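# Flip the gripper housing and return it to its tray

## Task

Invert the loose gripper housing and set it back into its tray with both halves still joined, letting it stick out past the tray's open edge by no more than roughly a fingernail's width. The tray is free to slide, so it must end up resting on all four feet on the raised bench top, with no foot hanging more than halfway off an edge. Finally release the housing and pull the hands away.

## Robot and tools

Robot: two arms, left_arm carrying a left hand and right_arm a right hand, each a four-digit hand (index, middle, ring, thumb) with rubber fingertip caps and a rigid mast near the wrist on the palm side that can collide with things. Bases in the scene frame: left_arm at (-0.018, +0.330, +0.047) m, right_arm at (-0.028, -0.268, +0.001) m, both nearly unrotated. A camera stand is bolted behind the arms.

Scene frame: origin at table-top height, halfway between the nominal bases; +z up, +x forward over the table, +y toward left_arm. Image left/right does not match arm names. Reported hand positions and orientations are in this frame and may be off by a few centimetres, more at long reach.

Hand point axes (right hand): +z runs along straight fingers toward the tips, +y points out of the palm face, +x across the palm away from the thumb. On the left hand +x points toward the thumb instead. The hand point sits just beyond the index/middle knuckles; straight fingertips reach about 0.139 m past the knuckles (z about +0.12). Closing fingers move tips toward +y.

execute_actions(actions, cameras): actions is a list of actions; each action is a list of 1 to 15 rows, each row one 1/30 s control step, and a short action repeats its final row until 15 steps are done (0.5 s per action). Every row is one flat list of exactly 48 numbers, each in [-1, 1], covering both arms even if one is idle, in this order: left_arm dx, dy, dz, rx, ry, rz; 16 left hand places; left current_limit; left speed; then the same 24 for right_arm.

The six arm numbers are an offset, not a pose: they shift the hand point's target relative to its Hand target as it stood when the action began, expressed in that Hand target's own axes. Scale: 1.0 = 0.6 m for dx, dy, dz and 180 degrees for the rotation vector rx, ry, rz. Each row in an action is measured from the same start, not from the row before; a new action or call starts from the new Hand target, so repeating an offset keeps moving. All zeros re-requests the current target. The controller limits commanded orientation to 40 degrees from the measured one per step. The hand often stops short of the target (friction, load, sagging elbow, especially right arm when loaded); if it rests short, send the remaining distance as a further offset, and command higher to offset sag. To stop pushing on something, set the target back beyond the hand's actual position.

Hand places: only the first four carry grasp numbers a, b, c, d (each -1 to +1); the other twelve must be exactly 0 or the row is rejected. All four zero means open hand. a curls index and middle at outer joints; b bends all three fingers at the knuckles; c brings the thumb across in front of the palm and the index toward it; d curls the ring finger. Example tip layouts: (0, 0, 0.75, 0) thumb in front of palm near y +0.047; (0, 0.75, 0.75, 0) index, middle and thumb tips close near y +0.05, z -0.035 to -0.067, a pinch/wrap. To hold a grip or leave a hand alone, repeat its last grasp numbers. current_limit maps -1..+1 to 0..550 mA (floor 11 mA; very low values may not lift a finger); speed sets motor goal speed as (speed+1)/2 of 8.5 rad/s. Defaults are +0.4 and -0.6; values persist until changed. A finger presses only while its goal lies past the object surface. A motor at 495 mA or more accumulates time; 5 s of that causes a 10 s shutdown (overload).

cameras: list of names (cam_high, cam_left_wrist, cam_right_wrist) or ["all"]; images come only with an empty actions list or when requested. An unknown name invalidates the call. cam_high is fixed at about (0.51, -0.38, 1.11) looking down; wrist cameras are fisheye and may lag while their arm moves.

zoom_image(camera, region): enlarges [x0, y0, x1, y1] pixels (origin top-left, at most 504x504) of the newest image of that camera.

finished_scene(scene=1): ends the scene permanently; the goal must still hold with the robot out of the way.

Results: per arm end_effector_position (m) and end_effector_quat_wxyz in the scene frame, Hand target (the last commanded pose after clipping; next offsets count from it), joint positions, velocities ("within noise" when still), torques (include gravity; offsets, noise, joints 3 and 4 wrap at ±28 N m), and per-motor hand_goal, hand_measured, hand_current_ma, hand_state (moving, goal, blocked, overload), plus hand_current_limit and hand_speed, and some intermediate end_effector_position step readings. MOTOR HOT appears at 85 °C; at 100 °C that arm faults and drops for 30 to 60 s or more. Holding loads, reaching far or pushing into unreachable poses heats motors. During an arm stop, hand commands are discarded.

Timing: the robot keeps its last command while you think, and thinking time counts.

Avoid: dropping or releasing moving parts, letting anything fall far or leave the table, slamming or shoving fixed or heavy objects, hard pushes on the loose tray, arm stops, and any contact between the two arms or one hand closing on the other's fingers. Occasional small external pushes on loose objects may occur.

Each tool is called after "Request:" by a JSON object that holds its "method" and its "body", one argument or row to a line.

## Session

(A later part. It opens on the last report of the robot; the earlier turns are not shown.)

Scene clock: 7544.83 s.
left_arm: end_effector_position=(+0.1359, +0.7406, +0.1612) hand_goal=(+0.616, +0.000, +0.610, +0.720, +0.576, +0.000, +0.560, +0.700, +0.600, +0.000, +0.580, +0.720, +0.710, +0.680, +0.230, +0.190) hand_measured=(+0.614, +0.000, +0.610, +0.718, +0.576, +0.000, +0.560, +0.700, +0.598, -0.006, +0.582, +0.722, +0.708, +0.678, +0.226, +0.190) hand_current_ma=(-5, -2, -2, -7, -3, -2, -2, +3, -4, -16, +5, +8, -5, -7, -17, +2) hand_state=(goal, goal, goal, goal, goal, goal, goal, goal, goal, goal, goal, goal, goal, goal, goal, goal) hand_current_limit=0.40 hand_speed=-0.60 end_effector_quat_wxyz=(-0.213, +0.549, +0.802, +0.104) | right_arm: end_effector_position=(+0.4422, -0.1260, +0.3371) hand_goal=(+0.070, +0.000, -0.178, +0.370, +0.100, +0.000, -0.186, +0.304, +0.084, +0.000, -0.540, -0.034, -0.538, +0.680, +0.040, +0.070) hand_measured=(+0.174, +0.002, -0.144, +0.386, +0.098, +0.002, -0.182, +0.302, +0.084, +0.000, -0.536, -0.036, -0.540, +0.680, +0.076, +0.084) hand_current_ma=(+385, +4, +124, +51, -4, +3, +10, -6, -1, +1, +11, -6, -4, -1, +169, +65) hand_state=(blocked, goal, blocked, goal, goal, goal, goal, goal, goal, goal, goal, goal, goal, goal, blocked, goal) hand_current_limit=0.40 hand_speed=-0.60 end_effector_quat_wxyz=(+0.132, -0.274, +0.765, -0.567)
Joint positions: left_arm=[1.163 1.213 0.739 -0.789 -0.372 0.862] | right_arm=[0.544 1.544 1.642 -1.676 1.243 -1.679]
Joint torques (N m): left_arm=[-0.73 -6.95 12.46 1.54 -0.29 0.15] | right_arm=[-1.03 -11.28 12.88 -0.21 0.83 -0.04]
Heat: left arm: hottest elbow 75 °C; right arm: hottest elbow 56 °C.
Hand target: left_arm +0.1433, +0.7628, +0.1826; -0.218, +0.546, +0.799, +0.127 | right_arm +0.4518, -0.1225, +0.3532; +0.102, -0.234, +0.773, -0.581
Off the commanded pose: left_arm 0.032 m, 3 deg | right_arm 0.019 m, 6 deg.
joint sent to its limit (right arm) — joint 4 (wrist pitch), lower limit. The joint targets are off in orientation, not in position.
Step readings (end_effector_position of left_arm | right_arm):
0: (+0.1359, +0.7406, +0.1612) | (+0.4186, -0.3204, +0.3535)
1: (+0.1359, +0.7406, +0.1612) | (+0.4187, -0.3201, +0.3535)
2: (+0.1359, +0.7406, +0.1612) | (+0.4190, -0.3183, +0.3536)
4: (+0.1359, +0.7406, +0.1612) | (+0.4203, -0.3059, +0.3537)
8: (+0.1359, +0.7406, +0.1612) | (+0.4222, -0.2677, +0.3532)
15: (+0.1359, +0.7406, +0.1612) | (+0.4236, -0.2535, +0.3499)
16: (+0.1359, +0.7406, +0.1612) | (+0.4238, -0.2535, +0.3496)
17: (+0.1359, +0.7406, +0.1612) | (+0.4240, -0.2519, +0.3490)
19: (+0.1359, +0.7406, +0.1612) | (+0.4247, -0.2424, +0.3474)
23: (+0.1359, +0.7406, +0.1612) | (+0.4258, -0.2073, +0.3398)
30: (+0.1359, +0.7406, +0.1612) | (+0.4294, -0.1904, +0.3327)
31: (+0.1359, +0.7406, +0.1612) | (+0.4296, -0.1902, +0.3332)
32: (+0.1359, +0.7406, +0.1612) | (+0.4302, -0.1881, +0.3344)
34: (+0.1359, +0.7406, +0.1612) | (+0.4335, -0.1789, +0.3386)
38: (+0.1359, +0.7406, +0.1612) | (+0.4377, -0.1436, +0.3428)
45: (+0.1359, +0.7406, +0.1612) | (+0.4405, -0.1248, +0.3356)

Request:
{"method": "execute_actions", "body": {
  "actions": [
    [[0,0,0,0,0,0,0,0.1,0,0,0,0,0,0,0,0,0,0,0,0,0,0,0.4,-0.6,-0.0685,0.0187,-0.0855,0.0051,-0.0394,-0.0126,0.43,0.39,0.76,0.7,0,0,0,0,0,0,0,0,0,0,0,0,0.4,-0.6]],
    [[0,0,0,0,0,0,0,0.1,0,0,0,0,0,0,0,0,0,0,0,0,0,0,0.4,-0.6,-0.0792,0.0143,-0.0765,0.0051,-0.0394,-0.0126,0.43,0.39,0.76,0.7,0,0,0,0,0,0,0,0,0,0,0,0,0.4,-0.6]],
    [[0,0,0,0,0,0,0,0.1,0,0,0,0,0,0,0,0,0,0,0,0,0,0,0.4,-0.6,-0.0885,0.01,-0.0663,0.0051,-0.0394,-0.0126,0.43,0.39,0.76,0.7,0,0,0,0,0,0,0,0,0,0,0,0,0.4,-0.6]]
  ],
  "cameras": ["all"]
}}

Request:
{"method": "zoom_image", "body": {
  "camera": "cam_right_wrist",
  "region": [360, 150, 560, 350]
}}

Request:
{"method": "zoom_image", "body": {
  "camera": "cam_high",
  "region": [280, 140, 480, 320]
}}

Scene clock: 7553.60 s.
left_arm: end_effector_position=(+0.1359, +0.7406, +0.1612) hand_goal=(+0.616, +0.000, +0.610, +0.720, +0.576, +0.000, +0.560, +0.700, +0.600, +0.000, +0.580, +0.720, +0.710, +0.680, +0.230, +0.190) hand_measured=(+0.614, +0.000, +0.610, +0.718, +0.576, +0.000, +0.560, +0.700, +0.598, -0.006, +0.582, +0.722, +0.708, +0.678, +0.226, +0.190) hand_current_ma=(-5, -2, -2, -7, -3, -2, -2, +3, -4, -16, +5, +8, -5, -7, -17, +2) hand_state=(goal, goal, goal, goal, goal, goal, goal, goal, goal, goal, goal, goal, goal, goal, goal, goal) hand_current_limit=0.40 hand_speed=-0.60 end_effector_quat_wxyz=(-0.213, +0.549, +0.802, +0.104) | right_arm: end_effector_position=(+0.4764, +0.0703, +0.3410) hand_goal=(+0.070, +0.000, -0.178, +0.370, +0.100, +0.000, -0.186, +0.304, +0.084, +0.000, -0.540, -0.034, -0.538, +0.680, +0.040, +0.070) hand_measured=(+0.174, +0.002, -0.144, +0.386, +0.098, +0.002, -0.182, +0.302, +0.084, +0.000, -0.536, -0.036, -0.540, +0.680, +0.076, +0.084) hand_current_ma=(+385, +4, +124, +51, -5, +3, +10, -6, -1, +1, +11, -6, -7, -1, +169, +65) hand_state=(blocked, goal, blocked, goal, goal, goal, goal, goal, goal, goal, goal, goal, goal, goal, blocked, goal) hand_current_limit=0.40 hand_speed=-0.60 end_effector_quat_wxyz=(+0.205, -0.388, +0.707, -0.555)
Joint positions: left_arm=[1.163 1.213 0.739 -0.789 -0.372 0.862] | right_arm=[0.791 1.856 2.051 -1.657 1.264 -1.833]
Joint torques (N m): left_arm=[-0.91 -6.42 12.48 1.54 -0.29 0.14] | right_arm=[-1.38 -15.91 12.88 0.05 0.75 -0.07]
Heat: left arm: hottest elbow 75 °C; right arm: hottest elbow 57 °C.
Hand target: left_arm +0.1433, +0.7628, +0.1826; -0.218, +0.546, +0.799, +0.127 | right_arm +0.4847, +0.0747, +0.3542; +0.214, -0.380, +0.711, -0.551
Off the commanded pose: left_arm 0.032 m, 3 deg | right_arm 0.016 m, 2 deg.
Step readings (end_effector_position of left_arm | right_arm):
0: (+0.1359, +0.7406, +0.1612) | (+0.4422, -0.1260, +0.3371)
1: (+0.1359, +0.7406, +0.1612) | (+0.4423, -0.1260, +0.3374)
2: (+0.1359, +0.7406, +0.1612) | (+0.4429, -0.1244, +0.3379)
4: (+0.1359, +0.7406, +0.1612) | (+0.4467, -0.1141, +0.3417)
8: (+0.1359, +0.7406, +0.1612) | (+0.4508, -0.0790, +0.3444)
15: (+0.1359, +0.7406, +0.1612) | (+0.4520, -0.0591, +0.3347)
16: (+0.1359, +0.7406, +0.1612) | (+0.4525, -0.0593, +0.3347)
17: (+0.1359, +0.7406, +0.1612) | (+0.4532, -0.0569, +0.3353)
19: (+0.1359, +0.7406, +0.1612) | (+0.4594, -0.0481, +0.3408)
23: (+0.1359, +0.7406, +0.1612) | (+0.4642, -0.0156, +0.3464)
30: (+0.1359, +0.7406, +0.1612) | (+0.4631, +0.0067, +0.3370)
31: (+0.1359, +0.7406, +0.1612) | (+0.4637, +0.0067, +0.3365)
32: (+0.1359, +0.7406, +0.1612) | (+0.4644, +0.0088, +0.3370)
34: (+0.1359, +0.7406, +0.1612) | (+0.4702, +0.0173, +0.3415)
38: (+0.1359, +0.7406, +0.1612) | (+0.4759, +0.0472, +0.3471)
45: (+0.1359, +0.7406, +0.1612) | (+0.4736, +0.0713, +0.3390)
camera_calibration:
cam_left_wrist: T_world_to_cam=[[-0.365867, -0.895705, -0.252691, 0.716422], [-0.395071, -0.0963605, 0.913583, -0.0742737], [-0.842651, 0.434081, -0.318612, -0.0330072], [0, 0, 0, 1]] pos_world=[0.204958, 0.648874, 0.238372]
cam_right_wrist: T_world_to_cam=[[0.236749, 0.688418, -0.685587, 0.0972007], [-0.186004, 0.724711, 0.663473, -0.252035], [0.9536, -0.0295549, 0.299623, -0.432534], [0, 0, 0, 1]] pos_world=[0.342573, 0.102954, 0.363455]

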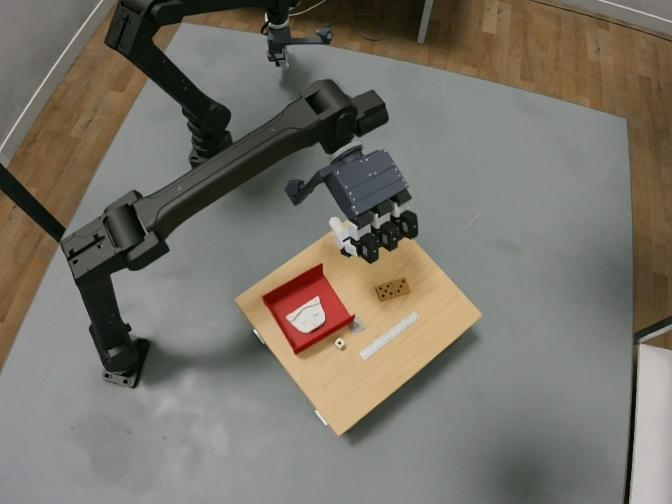

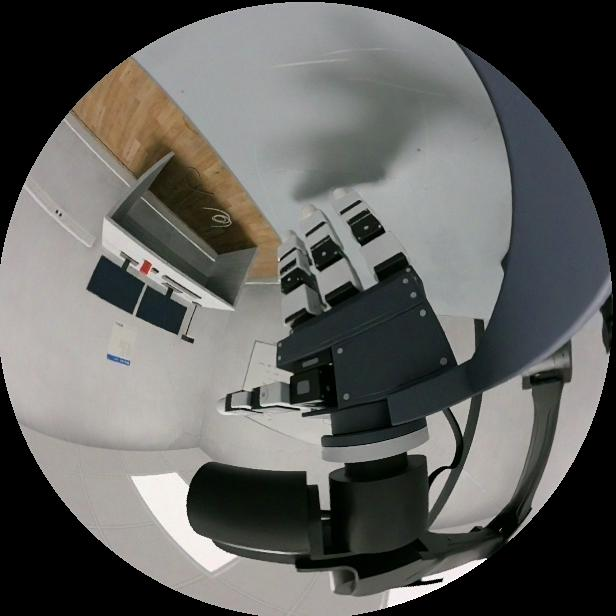

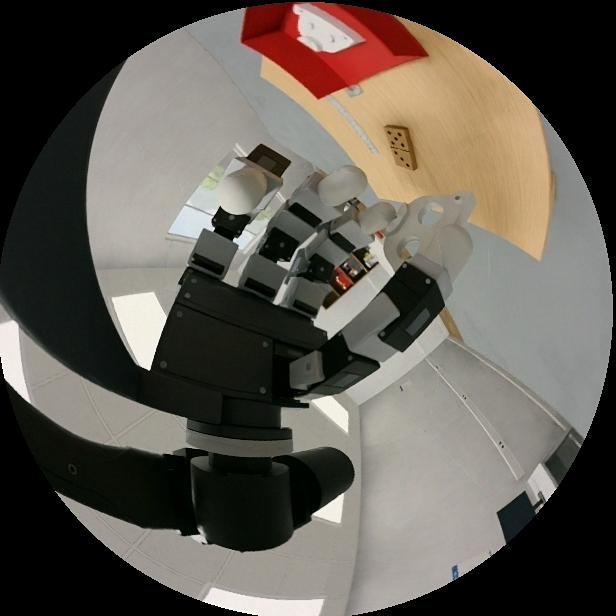

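Scaled by 2.520 from the camera's 616x616 image, which has a finer 880x880 frame.

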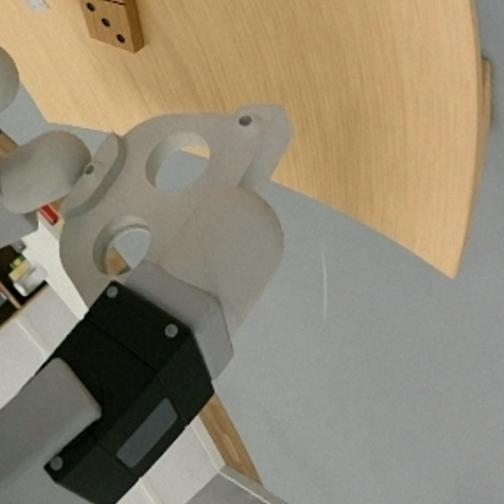

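Scaled by 2.520 from the camera's 672x504 image, which has a finer 960x720 frame.

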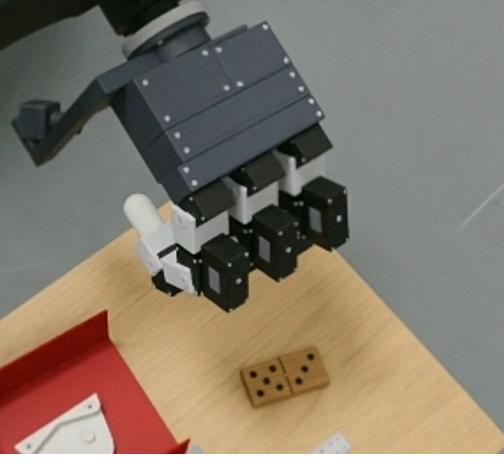

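Request:
{"method": "execute_actions", "body": {
  "actions": [
    [[0,0,0,0,0,0,0,0.1,0,0,0,0,0,0,0,0,0,0,0,0,0,0,0.4,-0.6,0.0112,0.0638,0.0217,0,0,0.0722,0.43,0.39,0.76,0.7,0,0,0,0,0,0,0,0,0,0,0,0,0.4,-0.6]],
    [[0,0,0,0,0,0,0,0.1,0,0,0,0,0,0,0,0,0,0,0,0,0,0,0.4,-0.6,0.0234,0.0628,0.0217,0,0,0.0722,0.43,0.39,0.76,0.7,0,0,0,0,0,0,0,0,0,0,0,0,0.4,-0.6]]
  ],
  "cameras": ["cam_high","cam_right_wrist"]
}}

Request:
{"method": "zoom_image", "body": {
  "camera": "cam_right_wrist",
  "region": [360, 100, 580, 320]
}}

Request:
{"method": "zoom_image", "body": {
  "camera": "cam_high",
  "region": [280, 140, 480, 320]
}}

Scene clock: 7577.27 s.
left_arm: end_effector_position=(+0.1359, +0.7406, +0.1612) hand_goal=(+0.616, +0.000, +0.610, +0.720, +0.576, +0.000, +0.560, +0.700, +0.600, +0.000, +0.580, +0.720, +0.710, +0.680, +0.230, +0.190) hand_measured=(+0.614, +0.000, +0.610, +0.718, +0.576, +0.000, +0.560, +0.700, +0.598, -0.006, +0.582, +0.722, +0.708, +0.678, +0.226, +0.190) hand_current_ma=(-5, -2, -2, -7, -3, -2, -2, +3, -4, -16, +5, +8, -5, -7, -17, +2) hand_state=(goal, goal, goal, goal, goal, goal, goal, goal, goal, goal, goal, goal, goal, goal, goal, goal) hand_current_limit=0.40 hand_speed=-0.60 end_effector_quat_wxyz=(-0.213, +0.549, +0.802, +0.104) | right_arm: end_effector_position=(+0.4713, +0.0590, +0.2605) hand_goal=(+0.070, +0.000, -0.178, +0.370, +0.100, +0.000, -0.186, +0.304, +0.084, +0.000, -0.540, -0.034, -0.538, +0.680, +0.040, +0.070) hand_measured=(+0.174, +0.002, -0.144, +0.386, +0.098, +0.002, -0.182, +0.302, +0.084, +0.000, -0.536, -0.036, -0.542, +0.680, +0.076, +0.084) hand_current_ma=(+385, +4, +124, +51, -5, +3, +10, -6, -1, +1, +11, -6, -12, -1, +169, +65) hand_state=(blocked, goal, blocked, goal, goal, goal, goal, goal, goal, goal, goal, goal, goal, goal, blocked, goal) hand_current_limit=0.40 hand_speed=-0.60 end_effector_quat_wxyz=(+0.319, -0.225, +0.776, -0.496)
Joint positions: left_arm=[1.163 1.213 0.739 -0.789 -0.372 0.862] | right_arm=[0.787 1.708 1.606 -1.361 1.26 -1.395]
Joint torques (N m): left_arm=[-1.08 -6.89 12.38 1.7 -0.28 0.14] | right_arm=[-0.91 -16.67 8.8 0.85 0.83 0.28]
Heat: left arm: hottest elbow 75 °C; right arm: hottest elbow 60 °C.
Hand target: left_arm +0.1433, +0.7628, +0.1826; -0.218, +0.546, +0.799, +0.127 | right_arm +0.4724, +0.0572, +0.2735; +0.332, -0.210, +0.779, -0.489
Off the commanded pose: left_arm 0.032 m, 3 deg | right_arm 0.013 m, 2 deg.
Step readings (end_effector_position of left_arm | right_arm):
0: (+0.1359, +0.7406, +0.1612) | (+0.4763, +0.0703, +0.3410)
1: (+0.1359, +0.7406, +0.1612) | (+0.4765, +0.0705, +0.3410)
2: (+0.1359, +0.7406, +0.1612) | (+0.4773, +0.0713, +0.3390)
4: (+0.1359, +0.7406, +0.1612) | (+0.4775, +0.0709, +0.3309)
8: (+0.1359, +0.7406, +0.1612) | (+0.4726, +0.0652, +0.3071)
15: (+0.1359, +0.7406, +0.1612) | (+0.4766, +0.0685, +0.2924)
16: (+0.1359, +0.7406, +0.1612) | (+0.4769, +0.0687, +0.2919)
17: (+0.1359, +0.7406, +0.1612) | (+0.4770, +0.0686, +0.2905)
19: (+0.1359, +0.7406, +0.1612) | (+0.4731, +0.0646, +0.2831)
23: (+0.1359, +0.7406, +0.1612) | (+0.4648, +0.0551, +0.2664)
30: (+0.1359, +0.7406, +0.1612) | (+0.4696, +0.0579, +0.2573)
camera_calibration:
cam_right_wrist: T_world_to_cam=[[0.481135, 0.805118, -0.346835, -0.159308], [-0.300332, 0.523079, 0.797614, -0.160541], [0.823595, -0.279595, 0.493475, -0.378377], [0, 0, 0, 1]] pos_world=[0.340063, 0.106445, 0.259516]
Images, in order (width x height): cam_high 672x504, cam_right_wrist 616x616.

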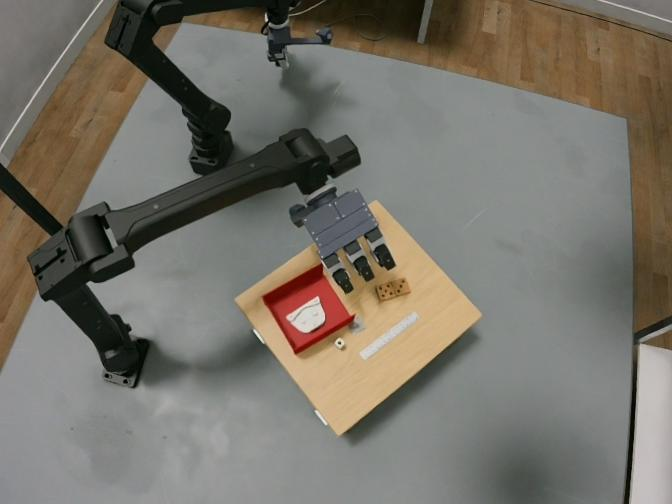

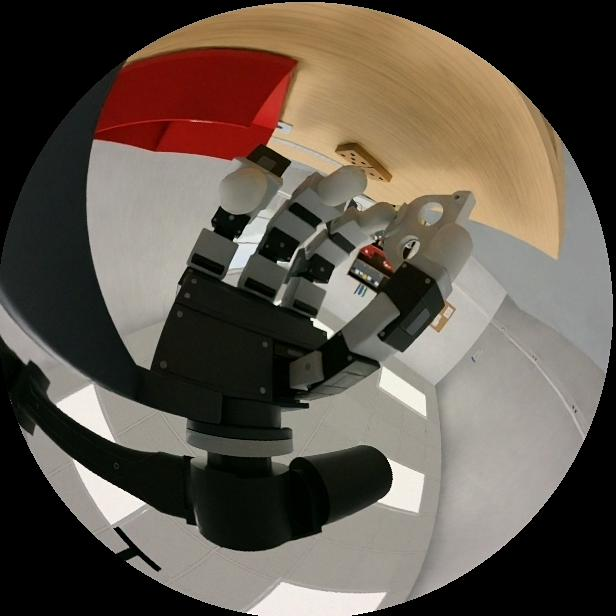

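Scaled by 2.291 from the camera's 616x616 image, which has a finer 880x880 frame.

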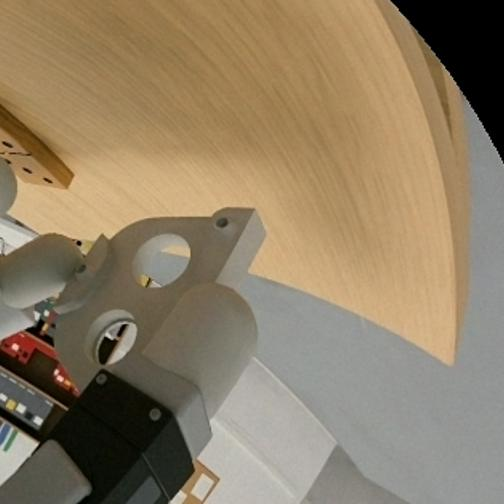

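Scaled by 2.520 from the camera's 672x504 image, which has a finer 960x720 frame.

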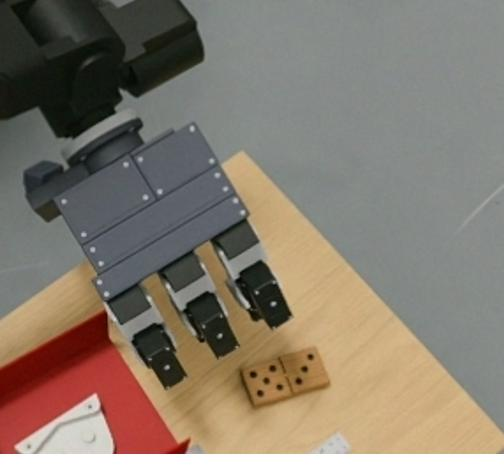

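Request:
{"method": "execute_actions", "body": {
  "actions": [
    [[0,0,0,0,0,0,0,0.1,0,0,0,0,0,0,0,0,0,0,0,0,0,0,0.4,-0.6,-0.045,0.0244,0.0011,0,0,0,0.43,0.39,0.76,0.7,0,0,0,0,0,0,0,0,0,0,0,0,0.4,-0.6]],
    [[0,0,0,0,0,0,0,0.1,0,0,0,0,0,0,0,0,0,0,0,0,0,0,0.4,-0.6,-0.0445,0.0244,0.0011,0,0,0,0.43,0.39,0.76,0.7,0,0,0,0,0,0,0,0,0,0,0,0,0.4,-0.6]]
  ],
  "cameras": ["cam_high","cam_right_wrist"]
}}

Request:
{"method": "zoom_image", "body": {
  "camera": "cam_right_wrist",
  "region": [360, 100, 580, 320]
}}

Request:
{"method": "zoom_image", "body": {
  "camera": "cam_high",
  "region": [280, 140, 480, 320]
}}

Scene clock: 7611.37 s.
left_arm: end_effector_position=(+0.1359, +0.7406, +0.1612) hand_goal=(+0.616, +0.000, +0.610, +0.720, +0.576, +0.000, +0.560, +0.700, +0.600, +0.000, +0.580, +0.720, +0.710, +0.680, +0.230, +0.190) hand_measured=(+0.614, +0.000, +0.610, +0.718, +0.576, +0.000, +0.560, +0.700, +0.598, -0.006, +0.582, +0.722, +0.708, +0.678, +0.226, +0.190) hand_current_ma=(-5, -2, -2, -7, -3, -2, -2, +3, -4, -16, +5, +8, -5, -7, -17, +2) hand_state=(goal, goal, goal, goal, goal, goal, goal, goal, goal, goal, goal, goal, goal, goal, goal, goal) hand_current_limit=0.40 hand_speed=-0.60 end_effector_quat_wxyz=(-0.213, +0.549, +0.802, +0.104) | right_arm: end_effector_position=(+0.5023, +0.0916, +0.2494) hand_goal=(+0.070, +0.000, -0.178, +0.370, +0.100, +0.000, -0.186, +0.304, +0.084, +0.000, -0.540, -0.034, -0.538, +0.680, +0.040, +0.070) hand_measured=(+0.174, +0.002, -0.144, +0.386, +0.098, +0.002, -0.182, +0.302, +0.084, +0.000, -0.536, -0.036, -0.544, +0.680, +0.076, +0.084) hand_current_ma=(+385, +4, +124, +51, -5, +3, +10, -6, -1, +1, +11, -6, -17, -1, +169, +65) hand_state=(blocked, goal, blocked, goal, goal, goal, goal, goal, goal, goal, goal, goal, goal, goal, blocked, goal) hand_current_limit=0.40 hand_speed=-0.60 end_effector_quat_wxyz=(+0.320, -0.222, +0.776, -0.496)
Joint positions: left_arm=[1.163 1.213 0.739 -0.789 -0.372 0.862] | right_arm=[0.787 1.834 1.748 -1.385 1.262 -1.382]
Joint torques (N m): left_arm=[-0.09 -6.01 12.48 1.65 -0.3 0.17] | right_arm=[-0.5 -15.56 13.18 -0.02 0.8 0.27]
Heat: left arm: hottest elbow 75 °C; right arm: hottest elbow 55 °C.
Hand target: left_arm +0.1433, +0.7628, +0.1826; -0.218, +0.546, +0.799, +0.127 | right_arm +0.5104, +0.1042, +0.2638; +0.333, -0.210, +0.778, -0.489
Off the commanded pose: left_arm 0.032 m, 3 deg | right_arm 0.021 m, 2 deg.
Step readings (end_effector_position of left_arm | right_arm):
0: (+0.1359, +0.7406, +0.1612) | (+0.4713, +0.0590, +0.2605)
1: (+0.1359, +0.7406, +0.1612) | (+0.4713, +0.0590, +0.2605)
2: (+0.1359, +0.7406, +0.1612) | (+0.4713, +0.0590, +0.2605)
4: (+0.1359, +0.7406, +0.1612) | (+0.4716, +0.0593, +0.2605)
8: (+0.1359, +0.7406, +0.1612) | (+0.4764, +0.0643, +0.2590)
15: (+0.1359, +0.7406, +0.1612) | (+0.4803, +0.0684, +0.2511)
16: (+0.1359, +0.7406, +0.1612) | (+0.4805, +0.0687, +0.2509)
17: (+0.1359, +0.7406, +0.1612) | (+0.4815, +0.0697, +0.2512)
19: (+0.1359, +0.7406, +0.1612) | (+0.4871, +0.0756, +0.2537)
23: (+0.1359, +0.7406, +0.1612) | (+0.4982, +0.0874, +0.2554)
30: (+0.1359, +0.7406, +0.1612) | (+0.5015, +0.0909, +0.2469)
camera_calibration:
cam_right_wrist: T_world_to_cam=[[0.486012, 0.804081, -0.342412, -0.207752], [-0.301884, 0.522139, 0.797645, -0.158534], [0.820158, -0.284296, 0.496505, -0.38792], [0, 0, 0, 1]] pos_world=[0.371266, 0.139542, 0.247922]
Images, in order (width x height): cam_high 672x504, cam_right_wrist 616x616.

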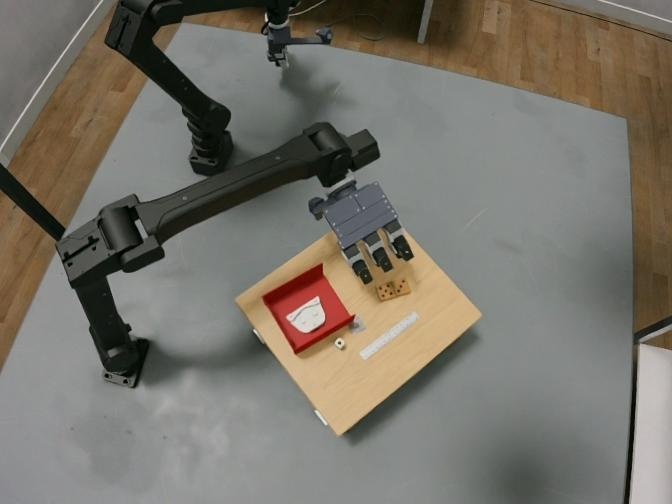

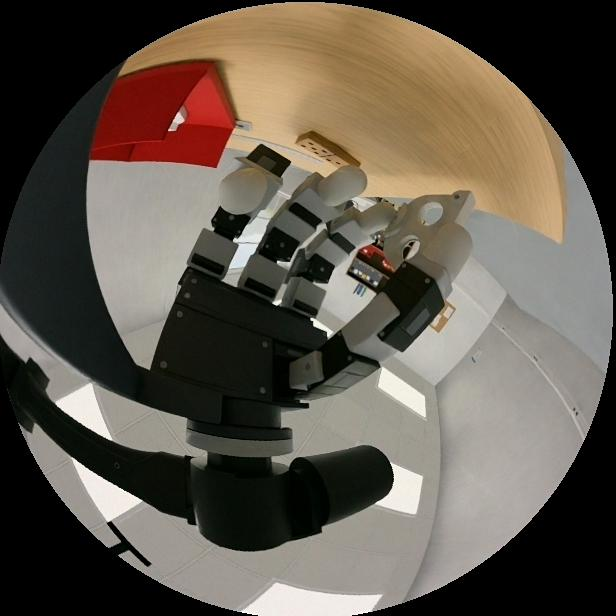

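Scaled by 2.291 from the camera's 616x616 image, which has a finer 880x880 frame.

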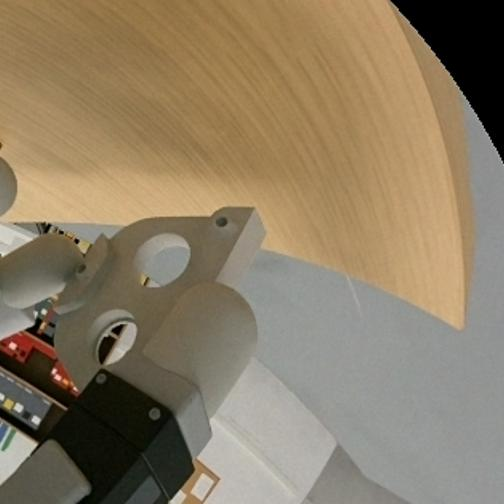

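Scaled by 2.520 from the camera's 672x504 image, which has a finer 960x720 frame.

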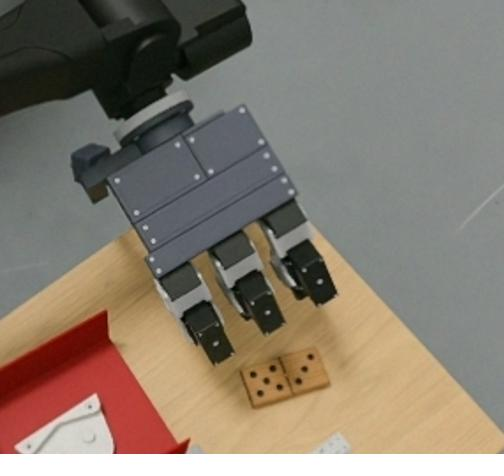

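Request:
{"method": "execute_actions", "body": {
  "actions": [
    [[0,0,0,0,0,0,0,0.1,0,0,0,0,0,0,0,0,0,0,0,0,0,0,0.4,-0.6,0.0135,0.0296,0.009,0,0,0.0222,0.43,0.38,0.76,0.7,0,0,0,0,0,0,0,0,0,0,0,0,0.4,-0.6]]
  ],
  "cameras": ["cam_high","cam_right_wrist"]
}}

Request:
{"method": "zoom_image", "body": {
  "camera": "cam_right_wrist",
  "region": [360, 100, 580, 320]
}}

Scene clock: 7639.07 s.
left_arm: end_effector_position=(+0.1359, +0.7406, +0.1612) hand_goal=(+0.616, +0.000, +0.610, +0.720, +0.576, +0.000, +0.560, +0.700, +0.600, +0.000, +0.580, +0.720, +0.710, +0.680, +0.230, +0.190) hand_measured=(+0.614, +0.000, +0.610, +0.718, +0.576, +0.000, +0.560, +0.700, +0.598, -0.006, +0.582, +0.722, +0.708, +0.678, +0.226, +0.190) hand_current_ma=(-5, -2, -2, -7, -3, -2, -2, +3, -4, -16, +5, +8, -5, -7, -17, +2) hand_state=(goal, goal, goal, goal, goal, goal, goal, goal, goal, goal, goal, goal, goal, goal, goal, goal) hand_current_limit=0.40 hand_speed=-0.60 end_effector_quat_wxyz=(-0.213, +0.549, +0.802, +0.104) | right_arm: end_effector_position=(+0.5083, +0.0968, +0.2479) hand_goal=(+0.084, +0.000, -0.180, +0.368, +0.118, +0.000, -0.184, +0.304, +0.098, +0.000, -0.540, -0.036, -0.538, +0.680, +0.040, +0.068) hand_measured=(+0.174, +0.002, -0.144, +0.386, +0.110, +0.002, -0.182, +0.302, +0.092, +0.000, -0.536, -0.036, -0.544, +0.680, +0.076, +0.084) hand_current_ma=(+385, +4, +132, +58, -25, +3, +5, -6, -21, +1, +11, -1, -17, -1, +169, +75) hand_state=(blocked, goal, blocked, goal, goal, goal, goal, goal, goal, goal, goal, goal, goal, goal, blocked, goal) hand_current_limit=0.40 hand_speed=-0.60 end_effector_quat_wxyz=(+0.345, -0.185, +0.786, -0.479)
Joint positions: left_arm=[1.163 1.213 0.739 -0.789 -0.372 0.862] | right_arm=[0.788 1.834 1.731 -1.358 1.262 -1.294]
Joint torques (N m): left_arm=[-0.85 -6.83 12.64 1.58 -0.3 0.12] | right_arm=[-0.09 -16.32 8.98 0.7 0.85 0.28]
Heat: left arm: hottest elbow 75 °C; right arm: hottest elbow 57 °C.
Hand target: left_arm +0.1433, +0.7628, +0.1826; -0.218, +0.546, +0.799, +0.127 | right_arm +0.5087, +0.1031, +0.2435; +0.349, -0.183, +0.785, -0.477
Off the commanded pose: left_arm 0.032 m, 3 deg | right_arm 0.008 m, 1 deg.
Step readings (end_effector_position of left_arm | right_arm):
0: (+0.1359, +0.7406, +0.1612) | (+0.5022, +0.0916, +0.2493)
1: (+0.1359, +0.7406, +0.1612) | (+0.5023, +0.0916, +0.2494)
2: (+0.1359, +0.7406, +0.1612) | (+0.5027, +0.0919, +0.2497)
4: (+0.1359, +0.7406, +0.1612) | (+0.5045, +0.0936, +0.2508)
8: (+0.1359, +0.7406, +0.1612) | (+0.5075, +0.0966, +0.2506)
15: (+0.1359, +0.7406, +0.1612) | (+0.5077, +0.0963, +0.2475)
camera_calibration:
cam_right_wrist: T_world_to_cam=[[0.525673, 0.811887, -0.253985, -0.258171], [-0.338861, 0.4737, 0.812885, -0.138611], [0.780283, -0.341246, 0.524128, -0.371715], [0, 0, 0, 1]] pos_world=[0.378786, 0.148419, 0.241929]
Images, in order (width x height): cam_high 672x504, cam_right_wrist 616x616.

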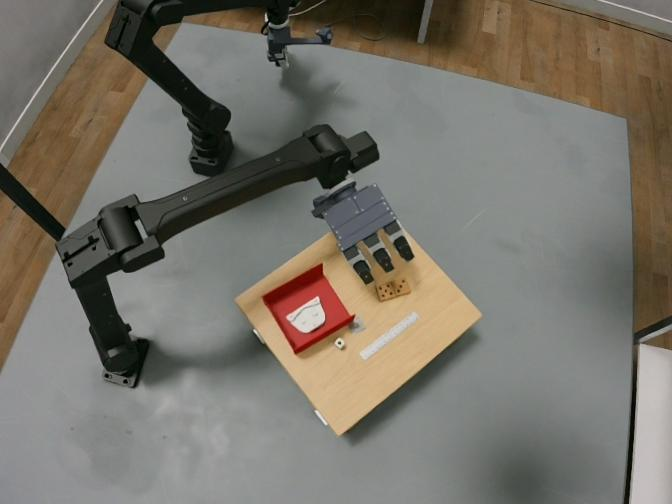

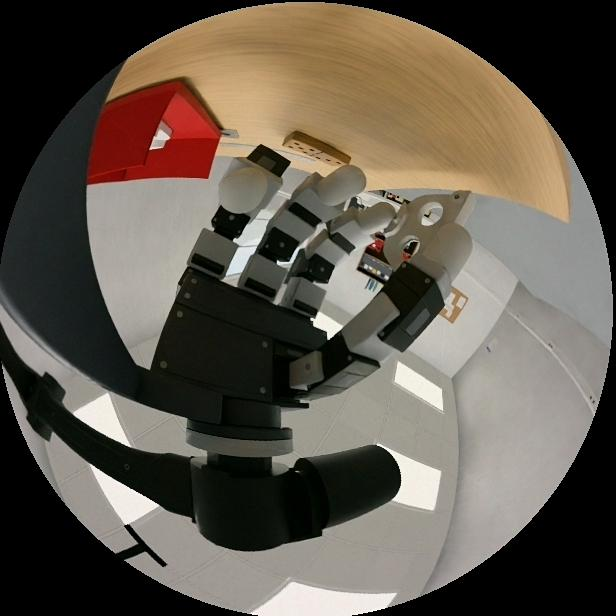

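Scaled by 2.291 from the camera's 616x616 image, which has a finer 880x880 frame.

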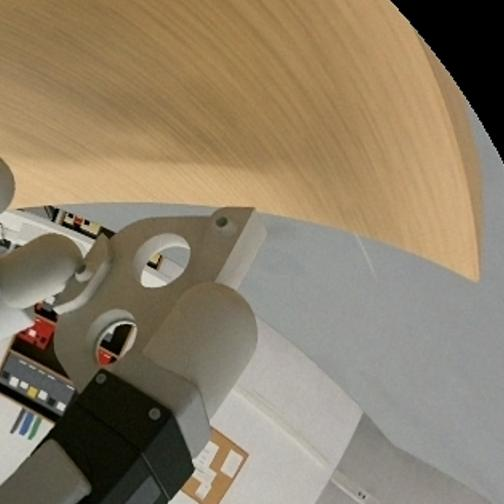

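Request:
{"method": "execute_actions", "body": {
  "actions": [
    [[0,0,0,0,0,0,0,0.1,0,0,0,0,0,0,0,0,0,0,0,0,0,0,0.4,-0.6,0.0075,0.0175,0.006,0,0,0,0.43,0.37,0.76,0.7,0,0,0,0,0,0,0,0,0,0,0,0,0.4,-0.6]],
    [[0,0,0,0,0,0,0,0.1,0,0,0,0,0,0,0,0,0,0,0,0,0,0,0.4,-0.6,0.0075,0.0175,0.006,0,0,0,0.43,0.37,0.76,0.7,0,0,0,0,0,0,0,0,0,0,0,0,0.4,-0.6]]
  ]
}}

Scene clock: 7647.47 s.
left_arm: end_effector_position=(+0.1359, +0.7406, +0.1612) hand_goal=(+0.616, +0.000, +0.610, +0.720, +0.576, +0.000, +0.560, +0.700, +0.600, +0.000, +0.580, +0.720, +0.710, +0.680, +0.230, +0.190) hand_measured=(+0.614, +0.000, +0.610, +0.718, +0.576, +0.000, +0.560, +0.700, +0.598, -0.006, +0.582, +0.722, +0.708, +0.678, +0.226, +0.190) hand_current_ma=(-5, -2, -2, -7, -3, -2, -2, +3, -4, -16, +5, +8, -5, -7, -17, +2) hand_state=(goal, goal, goal, goal, goal, goal, goal, goal, goal, goal, goal, goal, goal, goal, goal, goal) hand_current_limit=0.40 hand_speed=-0.60 end_effector_quat_wxyz=(-0.213, +0.549, +0.802, +0.104) | right_arm: end_effector_position=(+0.5079, +0.0965, +0.2288) hand_goal=(+0.098, +0.000, -0.184, +0.366, +0.136, +0.000, -0.182, +0.304, +0.114, +0.000, -0.540, -0.038, -0.538, +0.680, +0.040, +0.066) hand_measured=(+0.174, +0.002, -0.144, +0.386, +0.128, +0.002, -0.182, +0.302, +0.106, +0.000, -0.536, -0.036, -0.544, +0.680, +0.076, +0.084) hand_current_ma=(+330, +4, +149, +66, -26, +3, +0, -6, -22, +1, +11, +3, -17, -1, +169, +86) hand_state=(blocked, goal, blocked, blocked, goal, goal, goal, goal, goal, goal, goal, goal, goal, goal, blocked, goal) hand_current_limit=0.40 hand_speed=-0.60 end_effector_quat_wxyz=(+0.348, -0.182, +0.786, -0.478)
Joint positions: left_arm=[1.163 1.213 0.739 -0.789 -0.372 0.862] | right_arm=[0.788 1.836 1.683 -1.303 1.262 -1.288]
Joint torques (N m): left_arm=[-0.91 -6.83 12.34 1.5 -0.3 0.14] | right_arm=[-0.56 -15.56 8.9 0.69 0.83 0.29]
Heat: left arm: hottest elbow 75 °C; right arm: hottest elbow 57 °C.
Hand target: left_arm +0.1433, +0.7628, +0.1826; -0.218, +0.546, +0.799, +0.127 | right_arm +0.5086, +0.1032, +0.2195; +0.349, -0.183, +0.785, -0.477
Off the commanded pose: left_arm 0.032 m, 3 deg | right_arm 0.011 m, 0 deg.
Step readings (end_effector_position of left_arm | right_arm):
0: (+0.1359, +0.7406, +0.1612) | (+0.5083, +0.0968, +0.2480)
1: (+0.1359, +0.7406, +0.1612) | (+0.5083, +0.0968, +0.2480)
2: (+0.1359, +0.7406, +0.1612) | (+0.5083, +0.0971, +0.2476)
4: (+0.1359, +0.7406, +0.1612) | (+0.5085, +0.0972, +0.2459)
8: (+0.1359, +0.7406, +0.1612) | (+0.5076, +0.0961, +0.2404)
15: (+0.1359, +0.7406, +0.1612) | (+0.5079, +0.0965, +0.2393)
16: (+0.1359, +0.7406, +0.1612) | (+0.5079, +0.0965, +0.2392)
17: (+0.1359, +0.7406, +0.1612) | (+0.5080, +0.0966, +0.2387)
19: (+0.1359, +0.7406, +0.1612) | (+0.5082, +0.0968, +0.2368)
23: (+0.1359, +0.7406, +0.1612) | (+0.5074, +0.0960, +0.2311)
30: (+0.1359, +0.7406, +0.1612) | (+0.5078, +0.0964, +0.2287)

Request:
{"method": "execute_actions", "body": {
  "actions": [
    [[0,0,0,0,0,0,0,0.1,0,0,0,0,0,0,0,0,0,0,0,0,0,0,0.4,-0.6,0.005,0.0117,0.004,0,0,0,0.43,0.37,0.76,0.7,0,0,0,0,0,0,0,0,0,0,0,0,0.4,-0.6]]
  ],
  "cameras": ["cam_right_wrist"]
}}

Request:
{"method": "zoom_image", "body": {
  "camera": "cam_right_wrist",
  "region": [360, 130, 520, 290]
}}

Scene clock: 7651.63 s.
left_arm: end_effector_position=(+0.1359, +0.7406, +0.1612) hand_goal=(+0.616, +0.000, +0.610, +0.720, +0.576, +0.000, +0.560, +0.700, +0.600, +0.000, +0.580, +0.720, +0.710, +0.680, +0.230, +0.190) hand_measured=(+0.614, +0.000, +0.610, +0.718, +0.576, +0.000, +0.560, +0.700, +0.598, -0.006, +0.582, +0.722, +0.708, +0.678, +0.226, +0.190) hand_current_ma=(-5, -2, -2, -7, -3, -2, -2, +3, -4, -16, +5, +8, -5, -7, -17, +2) hand_state=(goal, goal, goal, goal, goal, goal, goal, goal, goal, goal, goal, goal, goal, goal, goal, goal) hand_current_limit=0.40 hand_speed=-0.60 end_effector_quat_wxyz=(-0.213, +0.549, +0.802, +0.104) | right_arm: end_effector_position=(+0.5080, +0.0969, +0.2224) hand_goal=(+0.098, +0.000, -0.184, +0.366, +0.136, +0.000, -0.182, +0.304, +0.114, +0.000, -0.540, -0.038, -0.538, +0.680, +0.040, +0.066) hand_measured=(+0.098, +0.002, -0.180, +0.370, +0.128, +0.002, -0.182, +0.302, +0.106, +0.000, -0.536, -0.036, -0.544, +0.680, +0.042, +0.068) hand_current_ma=(+0, +3, +13, +10, -26, +3, +0, -6, -22, +1, +11, +3, -17, -1, +6, +7) hand_state=(goal, goal, goal, goal, goal, goal, goal, goal, goal, goal, goal, goal, goal, goal, goal, goal) hand_current_limit=0.40 hand_speed=-0.60 end_effector_quat_wxyz=(+0.349, -0.181, +0.786, -0.477)
Joint positions: left_arm=[1.163 1.213 0.739 -0.789 -0.372 0.862] | right_arm=[0.788 1.838 1.668 -1.284 1.262 -1.288]
Joint torques (N m): left_arm=[-0.97 -6.12 12.36 1.36 -0.26 0.12] | right_arm=[-0.32 -15.5 8.77 0.84 0.84 0.3]
Heat: left arm: hottest elbow 75 °C; right arm: hottest elbow 57 °C.
Hand target: left_arm +0.1433, +0.7628, +0.1826; -0.218, +0.546, +0.799, +0.127 | right_arm +0.5085, +0.1033, +0.2115; +0.349, -0.183, +0.785, -0.477
Off the commanded pose: left_arm 0.032 m, 3 deg | right_arm 0.013 m, 0 deg.
Step readings (end_effector_position of left_arm | right_arm):
0: (+0.1359, +0.7406, +0.1612) | (+0.5079, +0.0965, +0.2288)
1: (+0.1359, +0.7406, +0.1612) | (+0.5080, +0.0966, +0.2288)
2: (+0.1359, +0.7406, +0.1612) | (+0.5081, +0.0967, +0.2286)
4: (+0.1359, +0.7406, +0.1612) | (+0.5083, +0.0969, +0.2275)
8: (+0.1359, +0.7406, +0.1612) | (+0.5078, +0.0963, +0.2237)
15: (+0.1359, +0.7406, +0.1612) | (+0.5079, +0.0968, +0.2223)
camera_calibration:
cam_right_wrist: T_world_to_cam=[[0.528747, 0.813453, -0.242325, -0.268895], [-0.345465, 0.467031, 0.813964, -0.114193], [0.775294, -0.346666, 0.52796, -0.355811], [0, 0, 0, 1]] pos_world=[0.378586, 0.148717, 0.215643]
Images, in order (width x height): cam_right_wrist 616x616.

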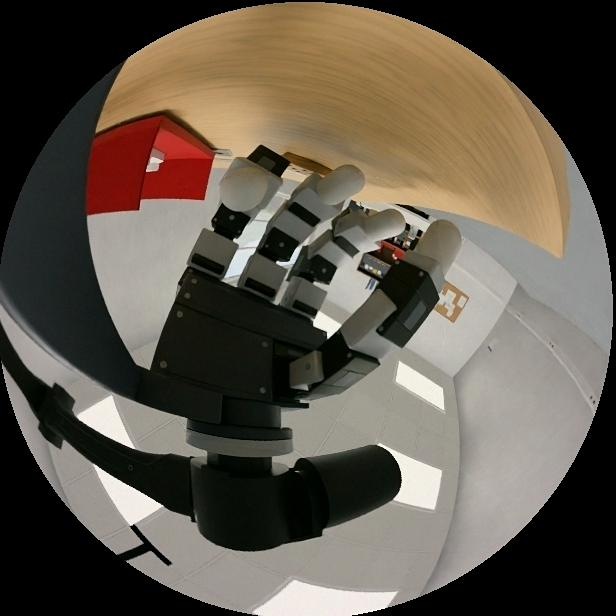

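Scaled by 3.150 from the camera's 616x616 image, which has a finer 880x880 frame.

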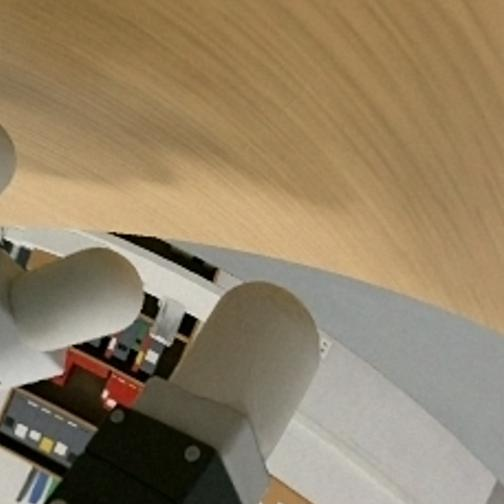

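Request:
{"method": "execute_actions", "body": {
  "actions": [],
  "cameras": ["cam_high","cam_left_wrist"]
}}

Request:
{"method": "zoom_image", "body": {
  "camera": "cam_high",
  "region": [280, 140, 480, 320]
}}

Scene clock: 7658.67 s.
left_arm: end_effector_position=(+0.1359, +0.7406, +0.1612) hand_goal=(+0.616, +0.000, +0.610, +0.720, +0.576, +0.000, +0.560, +0.700, +0.600, +0.000, +0.580, +0.720, +0.710, +0.680, +0.230, +0.190) hand_measured=(+0.614, +0.000, +0.610, +0.718, +0.576, +0.000, +0.560, +0.700, +0.598, -0.006, +0.582, +0.722, +0.708, +0.678, +0.226, +0.190) hand_current_ma=(-5, -2, -2, -7, -3, -2, -2, +3, -4, -16, +5, +8, -5, -7, -17, +2) hand_state=(goal, goal, goal, goal, goal, goal, goal, goal, goal, goal, goal, goal, goal, goal, goal, goal) hand_current_limit=0.40 hand_speed=-0.60 end_effector_quat_wxyz=(-0.213, +0.549, +0.802, +0.104) | right_arm: end_effector_position=(+0.5080, +0.0969, +0.2224) hand_goal=(+0.098, +0.000, -0.184, +0.366, +0.136, +0.000, -0.182, +0.304, +0.114, +0.000, -0.540, -0.038, -0.538, +0.680, +0.040, +0.066) hand_measured=(+0.098, +0.002, -0.180, +0.370, +0.128, +0.002, -0.182, +0.302, +0.106, +0.000, -0.536, -0.036, -0.544, +0.680, +0.042, +0.068) hand_current_ma=(+0, +3, +13, +10, -26, +3, +0, -6, -22, +1, +11, +3, -17, -1, +6, +7) hand_state=(goal, goal, goal, goal, goal, goal, goal, goal, goal, goal, goal, goal, goal, goal, goal, goal) hand_current_limit=0.40 hand_speed=-0.60 end_effector_quat_wxyz=(+0.349, -0.181, +0.786, -0.477)
Joint positions: left_arm=[1.163 1.213 0.739 -0.789 -0.372 0.862] | right_arm=[0.788 1.838 1.668 -1.283 1.262 -1.288]
Joint velocities: within noise
Joint torques (N m): left_arm=[-1.03 -6.59 12.59 1.57 -0.28 0.15] | right_arm=[-0.26 -15.44 8.79 0.81 0.79 0.29]
Heat: left arm: hottest elbow 76 °C; right arm: hottest elbow 56 °C.
Hand target: left_arm +0.1433, +0.7628, +0.1826; -0.218, +0.546, +0.799, +0.127 | right_arm +0.5086, +0.1033, +0.2115; +0.350, -0.183, +0.785, -0.477
Off the commanded pose: left_arm 0.032 m, 3 deg | right_arm 0.013 m, 0 deg.
camera_calibration:
cam_left_wrist: T_world_to_cam=[[-0.365867, -0.895705, -0.252691, 0.716422], [-0.395071, -0.0963605, 0.913583, -0.0742737], [-0.842651, 0.434081, -0.318612, -0.0330072], [0, 0, 0, 1]] pos_world=[0.204958, 0.648874, 0.238372]
Images, in order (width x height): cam_high 672x504, cam_left_wrist 616x616.

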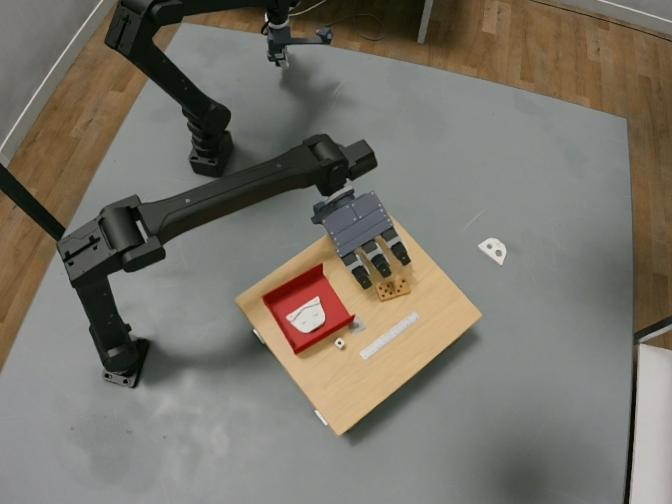

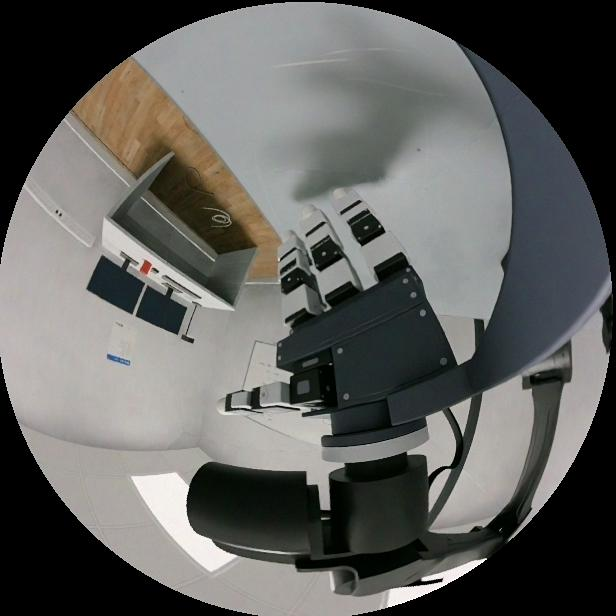

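Scaled by 2.520 from the camera's 672x504 image, which has a finer 960x720 frame.

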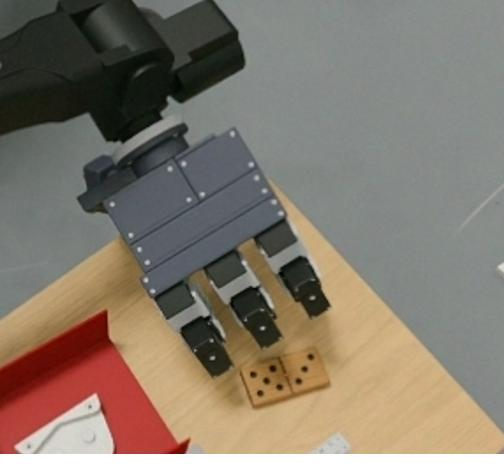

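Request:
{"method": "zoom_image", "body": {
  "camera": "cam_high",
  "region": [460, 220, 530, 280]
}}

Scaled by 7.200 from the camera's 672x504 image, which has a finer 960x720 frame.

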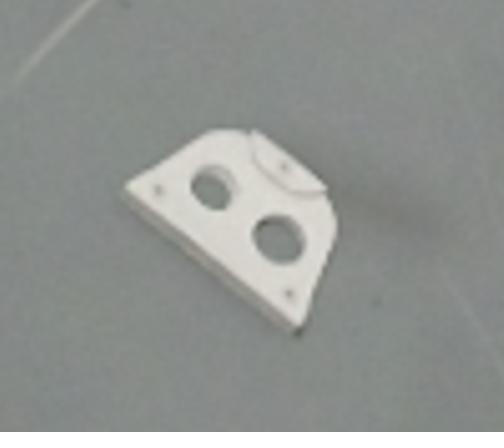

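Request:
{"method": "execute_actions", "body": {
  "actions": [
    [[0,0,0,0,0,0,0,0.1,0,0,0,0,0,0,0,0,0,0,0,0,0,0,0.4,-0.6,-0.0187,-0.0438,-0.015,0,0,0,0.3,0.1,0.5,0.1,0,0,0,0,0,0,0,0,0,0,0,0,0.4,-0.6]],
    [[0,0,0,0,0,0,0,0.1,0,0,0,0,0,0,0,0,0,0,0,0,0,0,0.4,-0.6,-0.0311,-0.073,-0.025,0,0,0,0,0.1,0.2,0.1,0,0,0,0,0,0,0,0,0,0,0,0,0.4,-0.6]],
    [[0,0,0,0,0,0,0,0.1,0,0,0,0,0,0,0,0,0,0,0,0,0,0,0.4,-0.6,-0.0311,-0.073,-0.025,0,0,0,0,0.1,0,0.1,0,0,0,0,0,0,0,0,0,0,0,0,0.4,-0.6]]
  ]
}}

Scene clock: 7723.47 s.
left_arm: end_effector_position=(+0.1359, +0.7406, +0.1612) hand_goal=(+0.616, +0.000, +0.610, +0.720, +0.576, +0.000, +0.560, +0.700, +0.600, +0.000, +0.580, +0.720, +0.710, +0.680, +0.230, +0.190) hand_measured=(+0.614, +0.000, +0.610, +0.718, +0.576, +0.000, +0.560, +0.700, +0.598, -0.006, +0.582, +0.722, +0.708, +0.678, +0.226, +0.190) hand_current_ma=(-5, -2, -2, -7, -3, -2, -2, +3, -4, -16, +5, +8, -5, -7, -17, +2) hand_state=(goal, goal, goal, goal, goal, goal, goal, goal, goal, goal, goal, goal, goal, goal, goal, goal) hand_current_limit=0.40 hand_speed=-0.60 end_effector_quat_wxyz=(-0.213, +0.549, +0.802, +0.104) | right_arm: end_effector_position=(+0.5004, +0.0988, +0.3209) hand_goal=(+0.626, +0.000, +0.600, +0.720, +0.596, +0.000, +0.560, +0.700, +0.556, +0.000, +0.420, +0.610, +0.710, +0.680, +0.230, +0.190) hand_measured=(+0.606, +0.002, +0.594, +0.716, +0.576, +0.002, +0.554, +0.702, +0.548, +0.000, +0.414, +0.606, +0.694, +0.680, +0.226, +0.188) hand_current_ma=(-69, +3, -19, -9, -66, +3, -19, +6, -24, -1, -18, -9, -53, -1, -16, -8) hand_state=(goal, goal, goal, goal, goal, goal, goal, goal, goal, goal, goal, goal, goal, goal, goal, goal) hand_current_limit=0.40 hand_speed=-0.60 end_effector_quat_wxyz=(+0.337, -0.201, +0.781, -0.486)
Joint positions: left_arm=[1.163 1.213 0.739 -0.789 -0.372 0.862] | right_arm=[0.799 1.834 1.928 -1.58 1.263 -1.306]
Joint torques (N m): left_arm=[-0.44 -6.36 12.56 1.63 -0.3 0.14] | right_arm=[-1.26 -16.32 13.18 -0.06 0.88 0.29]
Heat: left arm: hottest elbow 76 °C; right arm: hottest elbow 52 °C.
Hand target: left_arm +0.1433, +0.7628, +0.1826; -0.218, +0.546, +0.799, +0.127 | right_arm +0.5086, +0.1031, +0.3413; +0.349, -0.183, +0.785, -0.477
Off the commanded pose: left_arm 0.032 m, 3 deg | right_arm 0.022 m, 3 deg.
Step readings (end_effector_position of left_arm | right_arm):
0: (+0.1359, +0.7406, +0.1612) | (+0.5080, +0.0969, +0.2224)
1: (+0.1359, +0.7406, +0.1612) | (+0.5080, +0.0969, +0.2224)
2: (+0.1359, +0.7406, +0.1612) | (+0.5079, +0.0968, +0.2223)
4: (+0.1359, +0.7406, +0.1612) | (+0.5068, +0.0956, +0.2218)
8: (+0.1359, +0.7406, +0.1612) | (+0.5042, +0.0929, +0.2205)
15: (+0.1359, +0.7406, +0.1612) | (+0.5005, +0.0981, +0.2255)
16: (+0.1359, +0.7406, +0.1612) | (+0.4998, +0.0991, +0.2264)
17: (+0.1359, +0.7406, +0.1612) | (+0.4991, +0.0997, +0.2279)
19: (+0.1359, +0.7406, +0.1612) | (+0.4980, +0.0990, +0.2318)
23: (+0.1359, +0.7406, +0.1612) | (+0.4997, +0.1003, +0.2477)
30: (+0.1359, +0.7406, +0.1612) | (+0.5012, +0.0996, +0.2630)
31: (+0.1359, +0.7406, +0.1612) | (+0.5010, +0.0994, +0.2638)
32: (+0.1359, +0.7406, +0.1612) | (+0.5004, +0.0988, +0.2656)
34: (+0.1359, +0.7406, +0.1612) | (+0.4994, +0.0981, +0.2719)
38: (+0.1359, +0.7406, +0.1612) | (+0.5021, +0.1010, +0.2969)
45: (+0.1359, +0.7406, +0.1612) | (+0.5020, +0.1006, +0.3187)

Request:
{"method": "execute_actions", "body": {
  "actions": [],
  "cameras": ["cam_right_wrist"]
}}

Scene clock: 7735.33 s.
left_arm: end_effector_position=(+0.1359, +0.7406, +0.1612) hand_goal=(+0.616, +0.000, +0.610, +0.720, +0.576, +0.000, +0.560, +0.700, +0.600, +0.000, +0.580, +0.720, +0.710, +0.680, +0.230, +0.190) hand_measured=(+0.614, +0.000, +0.610, +0.718, +0.576, +0.000, +0.560, +0.700, +0.598, -0.006, +0.582, +0.722, +0.708, +0.678, +0.226, +0.190) hand_current_ma=(-5, -2, -2, -7, -3, -2, -2, +3, -4, -16, +5, +8, -5, -7, -17, +2) hand_state=(goal, goal, goal, goal, goal, goal, goal, goal, goal, goal, goal, goal, goal, goal, goal, goal) hand_current_limit=0.40 hand_speed=-0.60 end_effector_quat_wxyz=(-0.213, +0.549, +0.802, +0.104) | right_arm: end_effector_position=(+0.5005, +0.0988, +0.3210) hand_goal=(+0.626, +0.000, +0.600, +0.720, +0.596, +0.000, +0.560, +0.700, +0.556, +0.000, +0.420, +0.610, +0.710, +0.680, +0.230, +0.190) hand_measured=(+0.606, +0.002, +0.594, +0.716, +0.576, +0.002, +0.554, +0.702, +0.548, +0.000, +0.414, +0.606, +0.694, +0.680, +0.226, +0.188) hand_current_ma=(-69, +3, -19, -9, -66, +3, -19, +6, -24, -1, -18, -9, -53, -1, -16, -8) hand_state=(goal, goal, goal, goal, goal, goal, goal, goal, goal, goal, goal, goal, goal, goal, goal, goal) hand_current_limit=0.40 hand_speed=-0.60 end_effector_quat_wxyz=(+0.337, -0.201, +0.781, -0.486)
Joint positions: left_arm=[1.163 1.213 0.739 -0.789 -0.372 0.862] | right_arm=[0.799 1.834 1.928 -1.58 1.263 -1.305]
Joint velocities: within noise
Joint torques (N m): left_arm=[-0.44 -6.53 12.51 1.42 -0.27 0.13] | right_arm=[-1.03 -16.26 13.2 -0.06 0.9 0.28]
Heat: left arm: hottest elbow 76 °C; right arm: hottest elbow 55 °C.
Hand target: left_arm +0.1433, +0.7628, +0.1826; -0.218, +0.546, +0.799, +0.127 | right_arm +0.5087, +0.1031, +0.3413; +0.349, -0.183, +0.785, -0.477
Off the commanded pose: left_arm 0.032 m, 3 deg | right_arm 0.022 m, 3 deg.
camera_calibration:
cam_right_wrist: T_world_to_cam=[[0.507584, 0.811842, -0.288566, -0.21702], [-0.327455, 0.491555, 0.806936, -0.207165], [0.796951, -0.315096, 0.515348, -0.411263], [0, 0, 0, 1]] pos_world=[0.370075, 0.148432, 0.316488]
Images, in order (width x height): cam_right_wrist 616x616.

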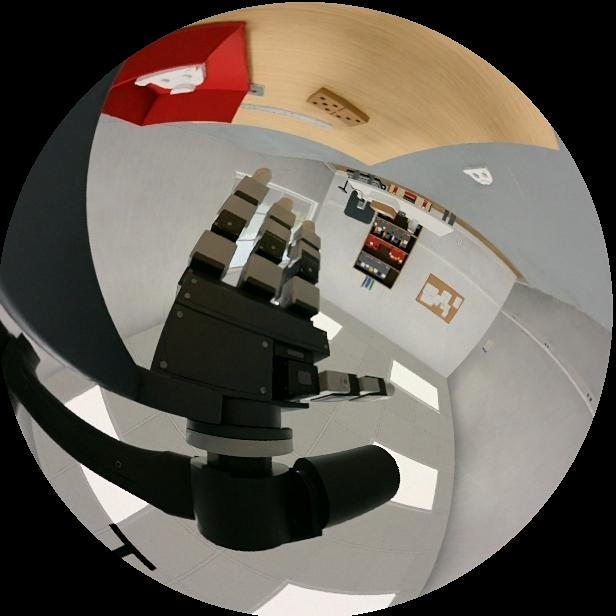

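Request:
{"method": "zoom_image", "body": {
  "camera": "cam_right_wrist",
  "region": [450, 150, 510, 210]
}}

Scaled by 8.400 from the camera's 616x616 image, which has a finer 880x880 frame.

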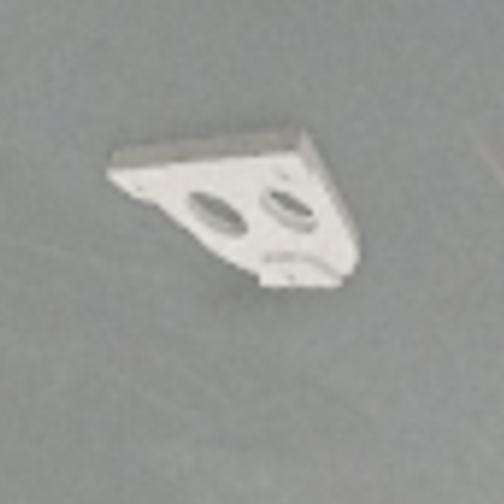

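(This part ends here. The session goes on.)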